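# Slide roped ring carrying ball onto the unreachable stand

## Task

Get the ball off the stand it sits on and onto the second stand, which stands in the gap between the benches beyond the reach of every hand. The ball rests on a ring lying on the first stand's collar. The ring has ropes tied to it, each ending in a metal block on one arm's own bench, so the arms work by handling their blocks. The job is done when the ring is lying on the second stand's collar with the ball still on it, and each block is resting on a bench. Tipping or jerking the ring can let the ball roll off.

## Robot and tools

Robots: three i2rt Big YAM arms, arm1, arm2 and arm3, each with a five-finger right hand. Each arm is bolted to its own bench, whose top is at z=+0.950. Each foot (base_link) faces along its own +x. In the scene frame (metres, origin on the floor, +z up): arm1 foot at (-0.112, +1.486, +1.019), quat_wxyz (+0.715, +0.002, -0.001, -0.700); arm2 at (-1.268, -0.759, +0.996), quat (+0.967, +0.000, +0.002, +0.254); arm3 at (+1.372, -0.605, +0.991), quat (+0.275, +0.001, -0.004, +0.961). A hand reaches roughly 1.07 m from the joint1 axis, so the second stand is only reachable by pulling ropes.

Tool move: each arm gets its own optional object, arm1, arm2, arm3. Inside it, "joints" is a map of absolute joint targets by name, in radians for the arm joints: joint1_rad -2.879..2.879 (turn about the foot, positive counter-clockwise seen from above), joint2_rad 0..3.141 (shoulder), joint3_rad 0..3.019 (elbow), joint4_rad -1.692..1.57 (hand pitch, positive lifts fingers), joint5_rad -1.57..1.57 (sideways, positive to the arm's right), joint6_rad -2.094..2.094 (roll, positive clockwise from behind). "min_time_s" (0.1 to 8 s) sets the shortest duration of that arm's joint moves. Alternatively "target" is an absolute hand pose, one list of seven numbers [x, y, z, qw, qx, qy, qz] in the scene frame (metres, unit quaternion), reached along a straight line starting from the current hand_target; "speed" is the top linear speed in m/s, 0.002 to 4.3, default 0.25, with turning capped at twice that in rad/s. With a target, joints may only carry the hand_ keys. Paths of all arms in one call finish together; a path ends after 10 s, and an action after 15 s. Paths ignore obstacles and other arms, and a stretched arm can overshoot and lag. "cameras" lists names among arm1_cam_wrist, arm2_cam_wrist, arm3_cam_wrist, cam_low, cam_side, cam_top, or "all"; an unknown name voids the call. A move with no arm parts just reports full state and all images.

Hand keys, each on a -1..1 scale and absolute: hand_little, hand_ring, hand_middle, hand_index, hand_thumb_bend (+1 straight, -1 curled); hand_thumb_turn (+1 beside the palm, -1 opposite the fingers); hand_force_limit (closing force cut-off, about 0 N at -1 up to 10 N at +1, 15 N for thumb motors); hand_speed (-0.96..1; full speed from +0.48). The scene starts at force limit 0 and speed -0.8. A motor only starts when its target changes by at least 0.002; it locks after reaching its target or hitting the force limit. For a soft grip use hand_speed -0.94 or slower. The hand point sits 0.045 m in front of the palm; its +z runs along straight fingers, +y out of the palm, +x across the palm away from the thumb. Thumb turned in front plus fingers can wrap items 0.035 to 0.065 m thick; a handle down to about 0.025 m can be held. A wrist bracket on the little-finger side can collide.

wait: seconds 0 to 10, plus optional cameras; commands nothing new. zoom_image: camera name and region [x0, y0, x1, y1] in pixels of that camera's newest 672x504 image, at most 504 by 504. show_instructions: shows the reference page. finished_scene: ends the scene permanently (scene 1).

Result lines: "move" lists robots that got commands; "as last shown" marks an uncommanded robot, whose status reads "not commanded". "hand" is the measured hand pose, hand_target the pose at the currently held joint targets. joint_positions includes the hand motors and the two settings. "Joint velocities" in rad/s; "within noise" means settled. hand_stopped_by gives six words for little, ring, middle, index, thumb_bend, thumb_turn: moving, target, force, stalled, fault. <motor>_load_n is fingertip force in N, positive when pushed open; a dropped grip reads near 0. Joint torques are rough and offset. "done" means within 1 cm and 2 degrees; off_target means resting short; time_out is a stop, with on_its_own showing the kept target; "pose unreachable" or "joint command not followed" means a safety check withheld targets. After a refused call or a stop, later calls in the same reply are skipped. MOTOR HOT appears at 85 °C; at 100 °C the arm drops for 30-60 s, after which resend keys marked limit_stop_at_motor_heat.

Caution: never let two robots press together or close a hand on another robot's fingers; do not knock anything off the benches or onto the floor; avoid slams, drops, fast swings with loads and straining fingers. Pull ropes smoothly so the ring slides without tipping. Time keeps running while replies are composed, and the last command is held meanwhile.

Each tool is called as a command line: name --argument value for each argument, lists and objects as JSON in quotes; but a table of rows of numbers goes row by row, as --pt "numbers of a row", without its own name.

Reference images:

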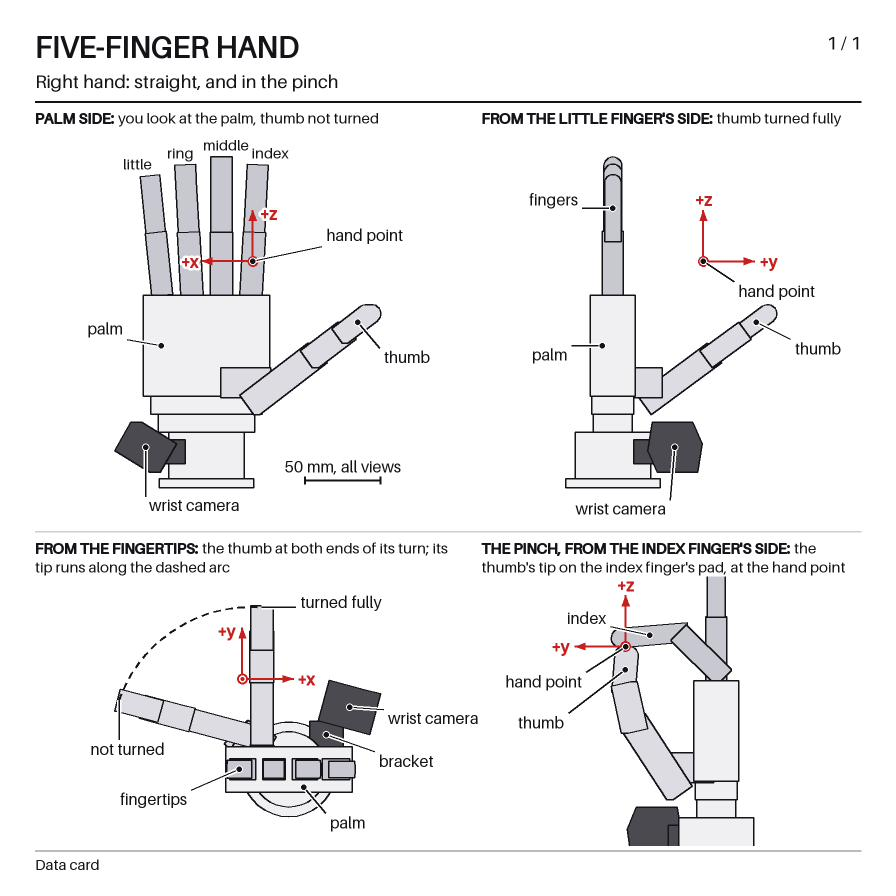

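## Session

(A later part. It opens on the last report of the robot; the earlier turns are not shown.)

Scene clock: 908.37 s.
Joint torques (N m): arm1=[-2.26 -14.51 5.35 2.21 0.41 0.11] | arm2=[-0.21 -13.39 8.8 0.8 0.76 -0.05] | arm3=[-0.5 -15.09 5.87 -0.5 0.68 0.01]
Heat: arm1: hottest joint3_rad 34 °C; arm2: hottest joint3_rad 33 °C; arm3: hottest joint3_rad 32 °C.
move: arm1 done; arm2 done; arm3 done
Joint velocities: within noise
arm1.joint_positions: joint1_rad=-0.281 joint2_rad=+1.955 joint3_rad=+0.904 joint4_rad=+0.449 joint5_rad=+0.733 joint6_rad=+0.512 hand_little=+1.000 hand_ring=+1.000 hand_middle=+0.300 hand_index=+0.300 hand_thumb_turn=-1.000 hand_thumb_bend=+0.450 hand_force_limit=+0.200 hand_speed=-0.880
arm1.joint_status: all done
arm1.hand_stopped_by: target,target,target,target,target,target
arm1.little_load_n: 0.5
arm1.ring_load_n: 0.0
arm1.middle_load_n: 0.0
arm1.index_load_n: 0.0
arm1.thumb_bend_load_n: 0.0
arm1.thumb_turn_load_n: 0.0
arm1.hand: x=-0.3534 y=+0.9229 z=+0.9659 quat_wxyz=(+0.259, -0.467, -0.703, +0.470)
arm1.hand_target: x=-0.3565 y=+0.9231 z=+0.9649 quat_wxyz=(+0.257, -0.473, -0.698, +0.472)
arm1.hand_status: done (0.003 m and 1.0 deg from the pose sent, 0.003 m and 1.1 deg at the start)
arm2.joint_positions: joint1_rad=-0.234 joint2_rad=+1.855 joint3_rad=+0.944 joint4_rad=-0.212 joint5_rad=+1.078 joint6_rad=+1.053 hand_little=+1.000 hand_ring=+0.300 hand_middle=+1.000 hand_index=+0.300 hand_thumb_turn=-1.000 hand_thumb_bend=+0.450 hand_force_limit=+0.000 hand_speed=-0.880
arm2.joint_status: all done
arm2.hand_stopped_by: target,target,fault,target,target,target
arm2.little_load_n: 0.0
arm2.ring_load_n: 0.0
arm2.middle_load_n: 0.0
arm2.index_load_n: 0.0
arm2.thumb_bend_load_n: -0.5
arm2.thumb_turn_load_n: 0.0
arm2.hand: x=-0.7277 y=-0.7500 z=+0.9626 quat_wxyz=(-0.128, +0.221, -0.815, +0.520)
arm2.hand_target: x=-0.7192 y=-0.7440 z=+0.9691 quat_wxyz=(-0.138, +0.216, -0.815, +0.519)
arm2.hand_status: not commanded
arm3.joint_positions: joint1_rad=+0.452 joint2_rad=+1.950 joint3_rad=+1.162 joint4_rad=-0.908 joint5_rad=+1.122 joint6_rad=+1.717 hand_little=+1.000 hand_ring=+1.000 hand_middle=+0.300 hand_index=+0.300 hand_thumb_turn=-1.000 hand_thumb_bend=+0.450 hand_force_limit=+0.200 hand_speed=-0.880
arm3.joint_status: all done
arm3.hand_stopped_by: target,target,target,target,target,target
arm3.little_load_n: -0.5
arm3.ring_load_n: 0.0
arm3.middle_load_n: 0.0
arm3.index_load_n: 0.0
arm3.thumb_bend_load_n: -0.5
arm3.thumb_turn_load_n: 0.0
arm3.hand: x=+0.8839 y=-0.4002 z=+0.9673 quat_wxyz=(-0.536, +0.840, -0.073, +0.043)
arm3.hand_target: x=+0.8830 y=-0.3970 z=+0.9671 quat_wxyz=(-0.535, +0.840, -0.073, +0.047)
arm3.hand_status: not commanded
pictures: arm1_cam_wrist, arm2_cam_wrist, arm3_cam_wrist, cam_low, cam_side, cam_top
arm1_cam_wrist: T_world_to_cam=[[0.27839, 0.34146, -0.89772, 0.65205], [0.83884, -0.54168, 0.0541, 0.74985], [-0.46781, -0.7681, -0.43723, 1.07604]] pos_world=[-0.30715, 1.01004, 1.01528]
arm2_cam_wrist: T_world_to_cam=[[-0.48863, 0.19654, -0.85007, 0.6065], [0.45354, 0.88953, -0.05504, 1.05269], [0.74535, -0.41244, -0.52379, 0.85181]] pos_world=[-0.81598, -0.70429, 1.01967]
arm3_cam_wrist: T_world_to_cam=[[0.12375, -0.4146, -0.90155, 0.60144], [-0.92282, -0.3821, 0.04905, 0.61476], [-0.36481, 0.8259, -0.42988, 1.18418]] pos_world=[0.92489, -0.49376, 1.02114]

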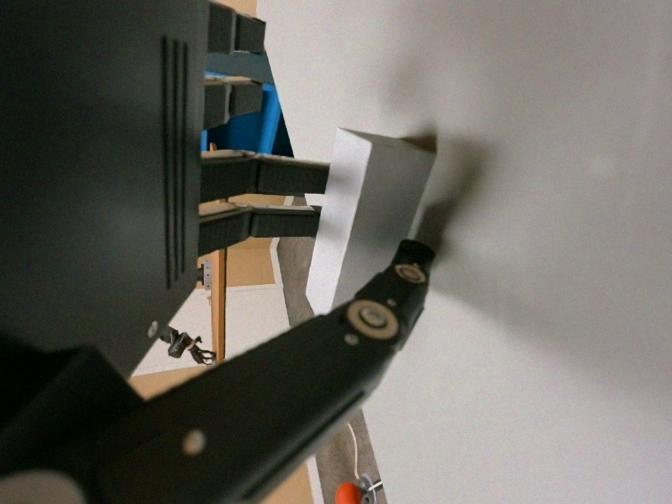

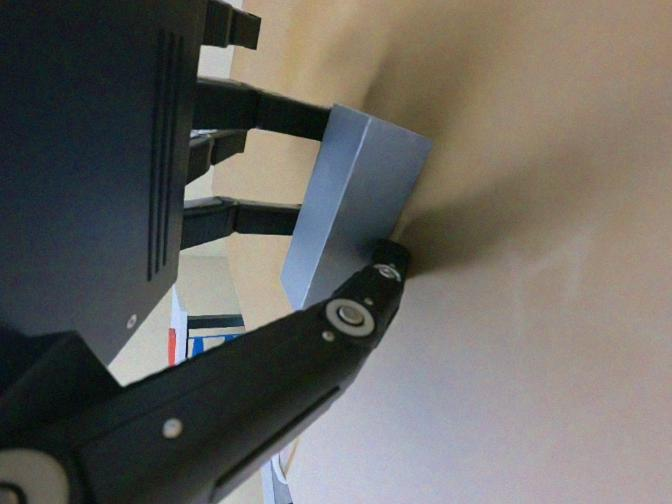

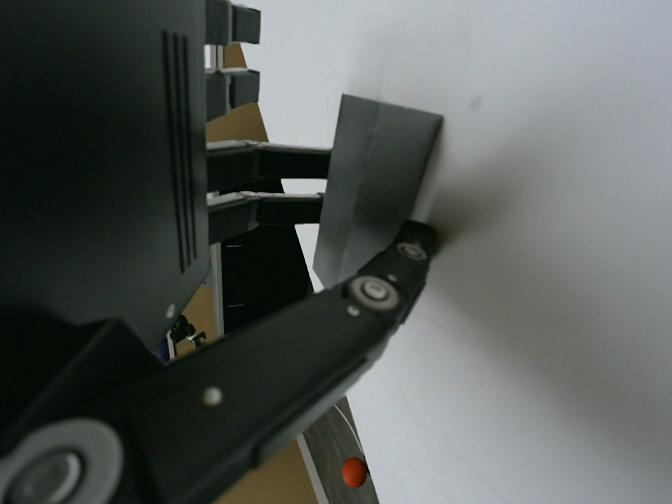

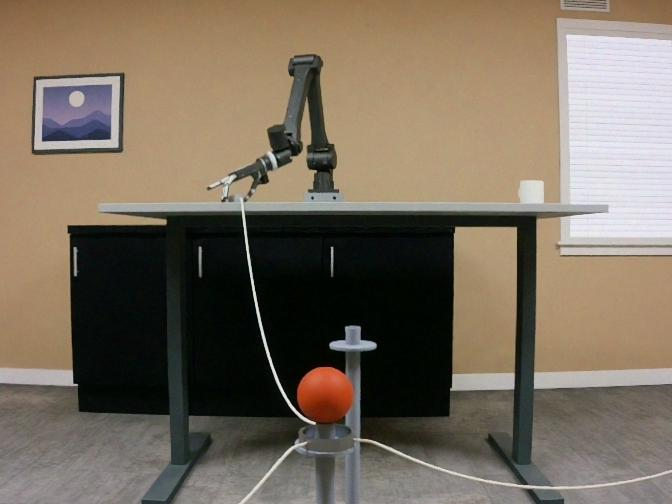

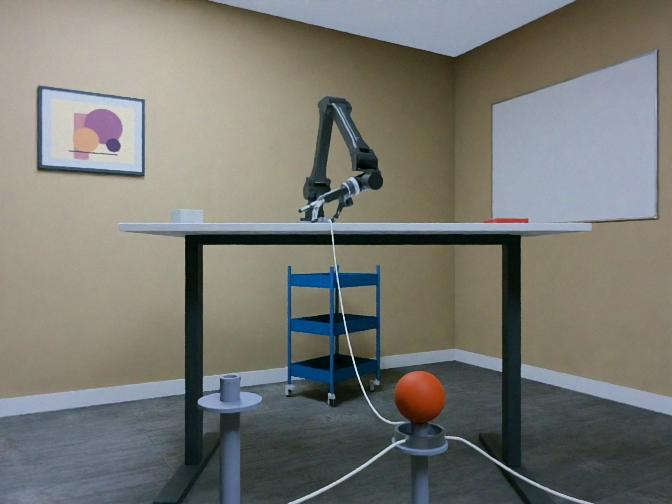

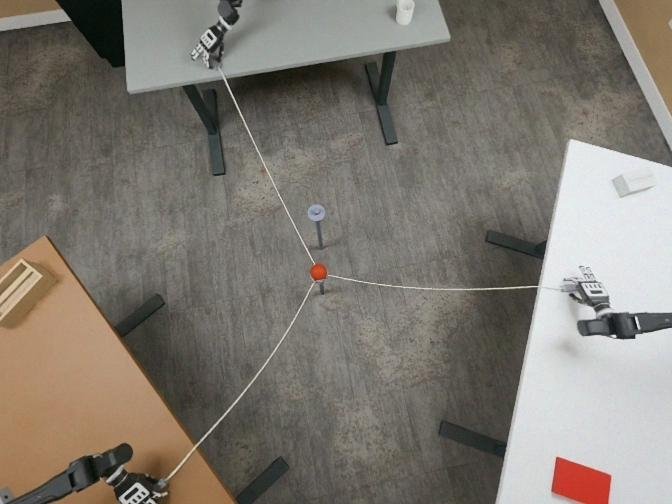

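move --arm1 '{"joints":{"hand_speed":-0.7,"hand_index":0.6,"hand_middle":0.6}}' --arm2 '{"joints":{"hand_speed":-0.7,"hand_index":0.6,"hand_ring":0.6}}' --arm3 '{"joints":{"hand_speed":-0.7,"hand_index":0.6,"hand_middle":0.6}}'

move --arm1 '{"target":[-0.3565,0.923,1.11,-0.2574,0.4725,0.6980,-0.4724],"speed":0.07}' --arm2 '{"target":[-0.725,-0.748,1.11,0.1377,-0.2162,0.8152,-0.5194],"speed":0.07}' --arm3 '{"target":[0.883,-0.399,1.11,0.5353,-0.8402,0.0735,-0.0468],"speed":0.07}' --cameras '["all"]'

zoom_image --camera "cam_low" --region '[260, 330, 400, 470]'

Scene clock: 917.63 s.
Joint torques (N m): arm1=[-2.32 -14.45 5.35 2.22 0.41 0.11] | arm2=[0.21 -12.92 8.81 0.75 0.75 -0.07] | arm3=[-0.44 -14.97 5.83 -0.49 0.69 0.02]
Heat: arm1: hottest joint3_rad 33 °C; arm2: hottest joint3_rad 33 °C; arm3: hottest joint3_rad 32 °C.
move: arm1 done; arm2 done; arm3 done
Joint velocities: within noise
arm1.joint_positions: joint1_rad=-0.281 joint2_rad=+1.955 joint3_rad=+0.904 joint4_rad=+0.449 joint5_rad=+0.733 joint6_rad=+0.512 hand_little=+1.000 hand_ring=+1.000 hand_middle=+0.600 hand_index=+0.600 hand_thumb_turn=-1.000 hand_thumb_bend=+0.450 hand_force_limit=+0.200 hand_speed=-0.700
arm1.joint_status: all done
arm1.hand_stopped_by: target,target,target,target,target,target
arm1.little_load_n: 0.0
arm1.ring_load_n: 0.0
arm1.middle_load_n: 0.0
arm1.index_load_n: 0.0
arm1.thumb_bend_load_n: 0.0
arm1.thumb_turn_load_n: 0.0
arm1.hand: x=-0.3534 y=+0.9229 z=+0.9659 quat_wxyz=(+0.259, -0.467, -0.703, +0.470)
arm1.hand_target: x=-0.3565 y=+0.9231 z=+0.9649 quat_wxyz=(+0.257, -0.472, -0.698, +0.472)
arm1.hand_status: not commanded
arm2.joint_positions: joint1_rad=-0.234 joint2_rad=+1.855 joint3_rad=+0.944 joint4_rad=-0.212 joint5_rad=+1.079 joint6_rad=+1.053 hand_little=+1.000 hand_ring=+0.600 hand_middle=+1.000 hand_index=+0.600 hand_thumb_turn=-1.000 hand_thumb_bend=+0.450 hand_force_limit=+0.000 hand_speed=-0.700
arm2.joint_status: all done
arm2.hand_stopped_by: target,target,fault,target,target,target
arm2.little_load_n: 0.0
arm2.ring_load_n: 0.0
arm2.middle_load_n: 0.0
arm2.index_load_n: 0.0
arm2.thumb_bend_load_n: -0.5
arm2.thumb_turn_load_n: 0.0
arm2.hand: x=-0.7277 y=-0.7501 z=+0.9627 quat_wxyz=(-0.128, +0.220, -0.815, +0.520)
arm2.hand_target: x=-0.7192 y=-0.7440 z=+0.9691 quat_wxyz=(-0.138, +0.216, -0.815, +0.519)
arm2.hand_status: not commanded
arm3.joint_positions: joint1_rad=+0.452 joint2_rad=+1.950 joint3_rad=+1.162 joint4_rad=-0.908 joint5_rad=+1.122 joint6_rad=+1.717 hand_little=+1.000 hand_ring=+1.000 hand_middle=+0.600 hand_index=+0.600 hand_thumb_turn=-1.000 hand_thumb_bend=+0.450 hand_force_limit=+0.200 hand_speed=-0.700
arm3.joint_status: all done
arm3.hand_stopped_by: target,target,target,target,target,target
arm3.little_load_n: 0.0
arm3.ring_load_n: 0.0
arm3.middle_load_n: 0.0
arm3.index_load_n: 0.0
arm3.thumb_bend_load_n: 0.0
arm3.thumb_turn_load_n: 0.0
arm3.hand: x=+0.8839 y=-0.4002 z=+0.9673 quat_wxyz=(-0.536, +0.840, -0.073, +0.043)
arm3.hand_target: x=+0.8830 y=-0.3970 z=+0.9671 quat_wxyz=(-0.535, +0.840, -0.073, +0.047)
arm3.hand_status: not commanded
pictures: none

Scene clock: 920.33 s.
Joint torques (N m): arm1=[-2.26 -13.92 9.83 1.18 0.45 0.11] | arm2=[-0.03 -11.69 13.59 0.57 0.69 -0.15] | arm3=[-0.5 -14.8 8.84 -0.59 0.68 0.04]
Heat: arm1: hottest joint3_rad 33 °C; arm2: hottest joint3_rad 34 °C; arm3: hottest joint3_rad 32 °C.
move: arm1 off_target; arm2 off_target; arm3 off_target
Joint velocities: within noise
arm1.joint_positions: joint1_rad=-0.281 joint2_rad=+1.648 joint3_rad=+0.939 joint4_rad=+0.083 joint5_rad=+0.733 joint6_rad=+0.513 hand_little=+1.000 hand_ring=+1.000 hand_middle=+0.600 hand_index=+0.600 hand_thumb_turn=-1.000 hand_thumb_bend=+0.450 hand_force_limit=+0.200 hand_speed=-0.700
arm1.joint_status: not commanded
arm1.hand_stopped_by: target,target,target,target,target,target
arm1.little_load_n: 0.0
arm1.ring_load_n: 0.0
arm1.middle_load_n: 0.0
arm1.index_load_n: 0.0
arm1.thumb_bend_load_n: 0.0
arm1.thumb_turn_load_n: 0.0
arm1.hand: x=-0.3508 y=+0.9341 z=+1.0914 quat_wxyz=(+0.262, -0.465, -0.709, +0.461)
arm1.hand_target: x=-0.3563 y=+0.9236 z=+1.1103 quat_wxyz=(+0.257, -0.472, -0.698, +0.473)
arm1.hand_status: off_target (0.022 m and 2.1 deg from the pose sent, 0.144 m and 1.0 deg at the start)
arm2.joint_positions: joint1_rad=-0.234 joint2_rad=+1.583 joint3_rad=+1.010 joint4_rad=-0.569 joint5_rad=+1.079 joint6_rad=+1.053 hand_little=+1.000 hand_ring=+0.600 hand_middle=+1.000 hand_index=+0.600 hand_thumb_turn=-1.000 hand_thumb_bend=+0.450 hand_force_limit=+0.000 hand_speed=-0.700
arm2.joint_status: not commanded
arm2.hand_stopped_by: target,target,fault,target,target,target
arm2.little_load_n: 0.0
arm2.ring_load_n: 0.0
arm2.middle_load_n: 0.0
arm2.index_load_n: -0.5
arm2.thumb_bend_load_n: 0.0
arm2.thumb_turn_load_n: 0.0
arm2.hand: x=-0.7427 y=-0.7543 z=+1.0891 quat_wxyz=(-0.119, +0.226, -0.815, +0.520)
arm2.hand_target: x=-0.7260 y=-0.7482 z=+1.1103 quat_wxyz=(-0.138, +0.216, -0.815, +0.520)
arm2.hand_status: off_target (0.028 m and 2.4 deg from the pose sent, 0.147 m and 1.3 deg at the start)
arm3.joint_positions: joint1_rad=+0.452 joint2_rad=+1.744 joint3_rad=+1.264 joint4_rad=-1.250 joint5_rad=+1.122 joint6_rad=+1.717 hand_little=+1.000 hand_ring=+1.000 hand_middle=+0.600 hand_index=+0.600 hand_thumb_turn=-1.000 hand_thumb_bend=+0.450 hand_force_limit=+0.200 hand_speed=-0.700
arm3.joint_status: not commanded
arm3.hand_stopped_by: target,target,target,target,target,target
arm3.little_load_n: 0.0
arm3.ring_load_n: 0.0
arm3.middle_load_n: 0.0
arm3.index_load_n: 0.0
arm3.thumb_bend_load_n: 0.0
arm3.thumb_turn_load_n: 0.0
arm3.hand: x=+0.8922 y=-0.4023 z=+1.0966 quat_wxyz=(-0.536, +0.840, -0.064, +0.057)
arm3.hand_target: x=+0.8834 y=-0.3991 z=+1.1099 quat_wxyz=(-0.535, +0.840, -0.073, +0.047)
arm3.hand_status: off_target (0.017 m and 1.6 deg from the pose sent, 0.143 m and 0.4 deg at the start)
pictures: arm1_cam_wrist, arm2_cam_wrist, arm3_cam_wrist, cam_low, cam_side, cam_top
arm1_cam_wrist: T_world_to_cam=[[0.28375, 0.36087, -0.8884, 0.73378], [0.8385, -0.54284, 0.04731, 0.75527], [-0.46519, -0.75835, -0.45662, 1.15365]] pos_world=[-0.30484, 1.02007, 1.14294]
arm2_cam_wrist: T_world_to_cam=[[-0.50406, 0.19207, -0.84204, 0.68397], [0.45272, 0.88904, -0.06822, 1.08373], [0.7355, -0.4156, -0.53509, 0.93013]] pos_world=[-0.82997, -0.70828, 1.14757]
arm3_cam_wrist: T_world_to_cam=[[0.1526, -0.41771, -0.89567, 0.68271], [-0.92403, -0.38177, 0.02062, 0.64764], [-0.35055, 0.82448, -0.44423, 1.24694]] pos_world=[0.93138, -0.49566, 1.15206]

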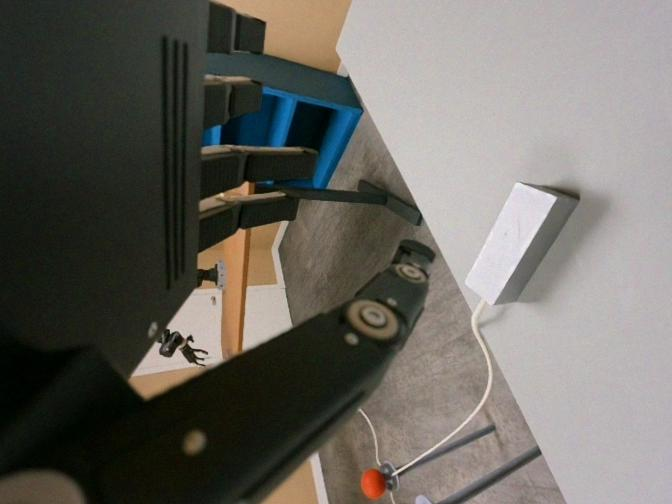

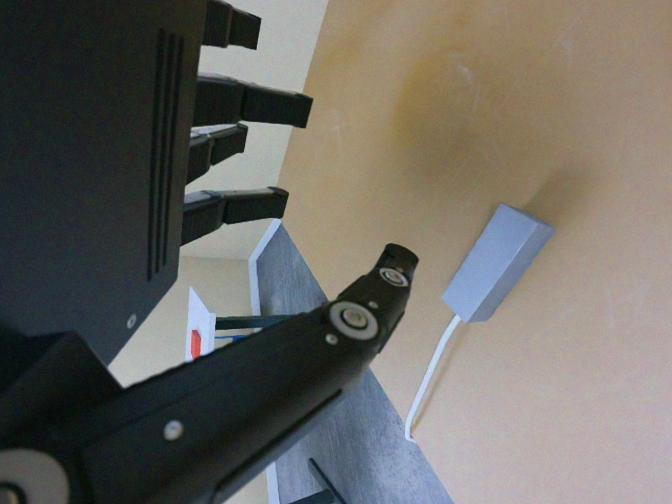

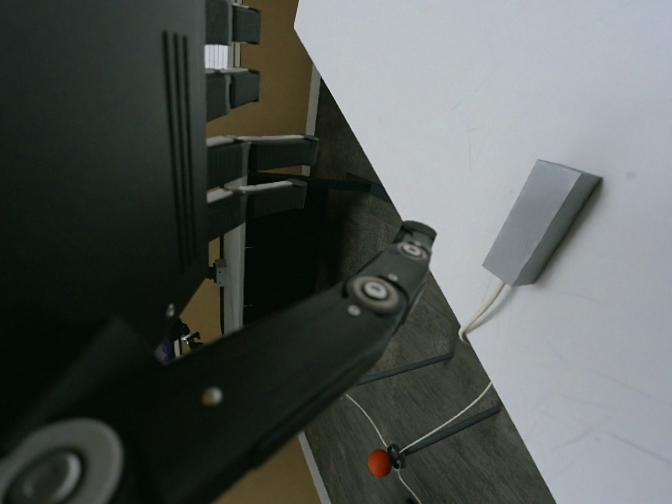

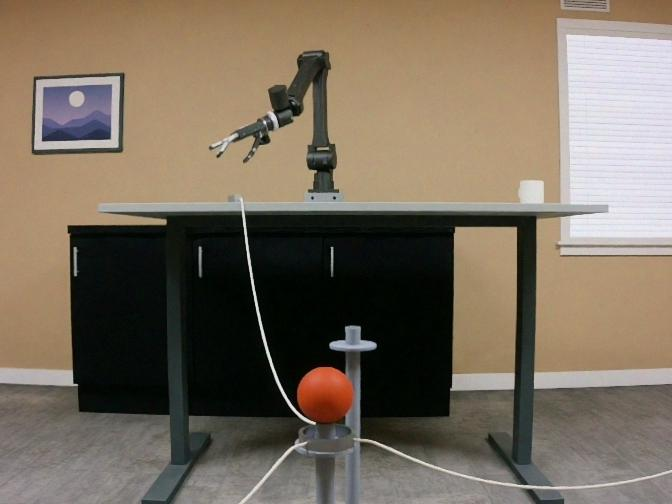

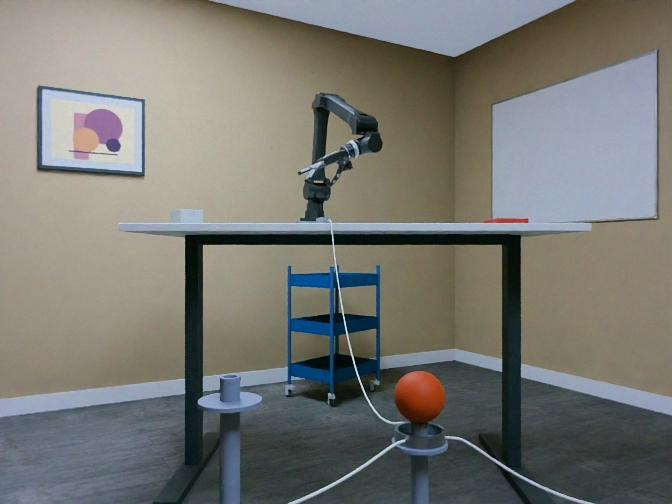

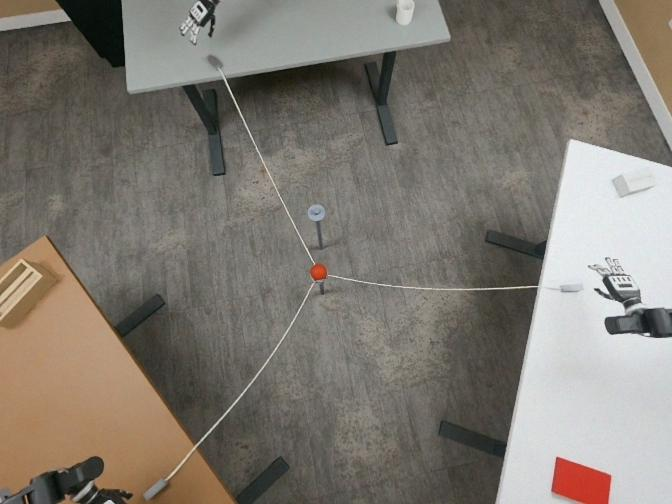

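Scaled by 3.600.

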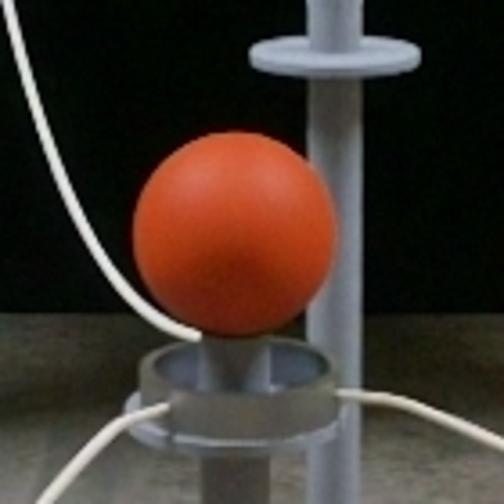

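finished_scene --scene 1

The scene is finished: the task was done.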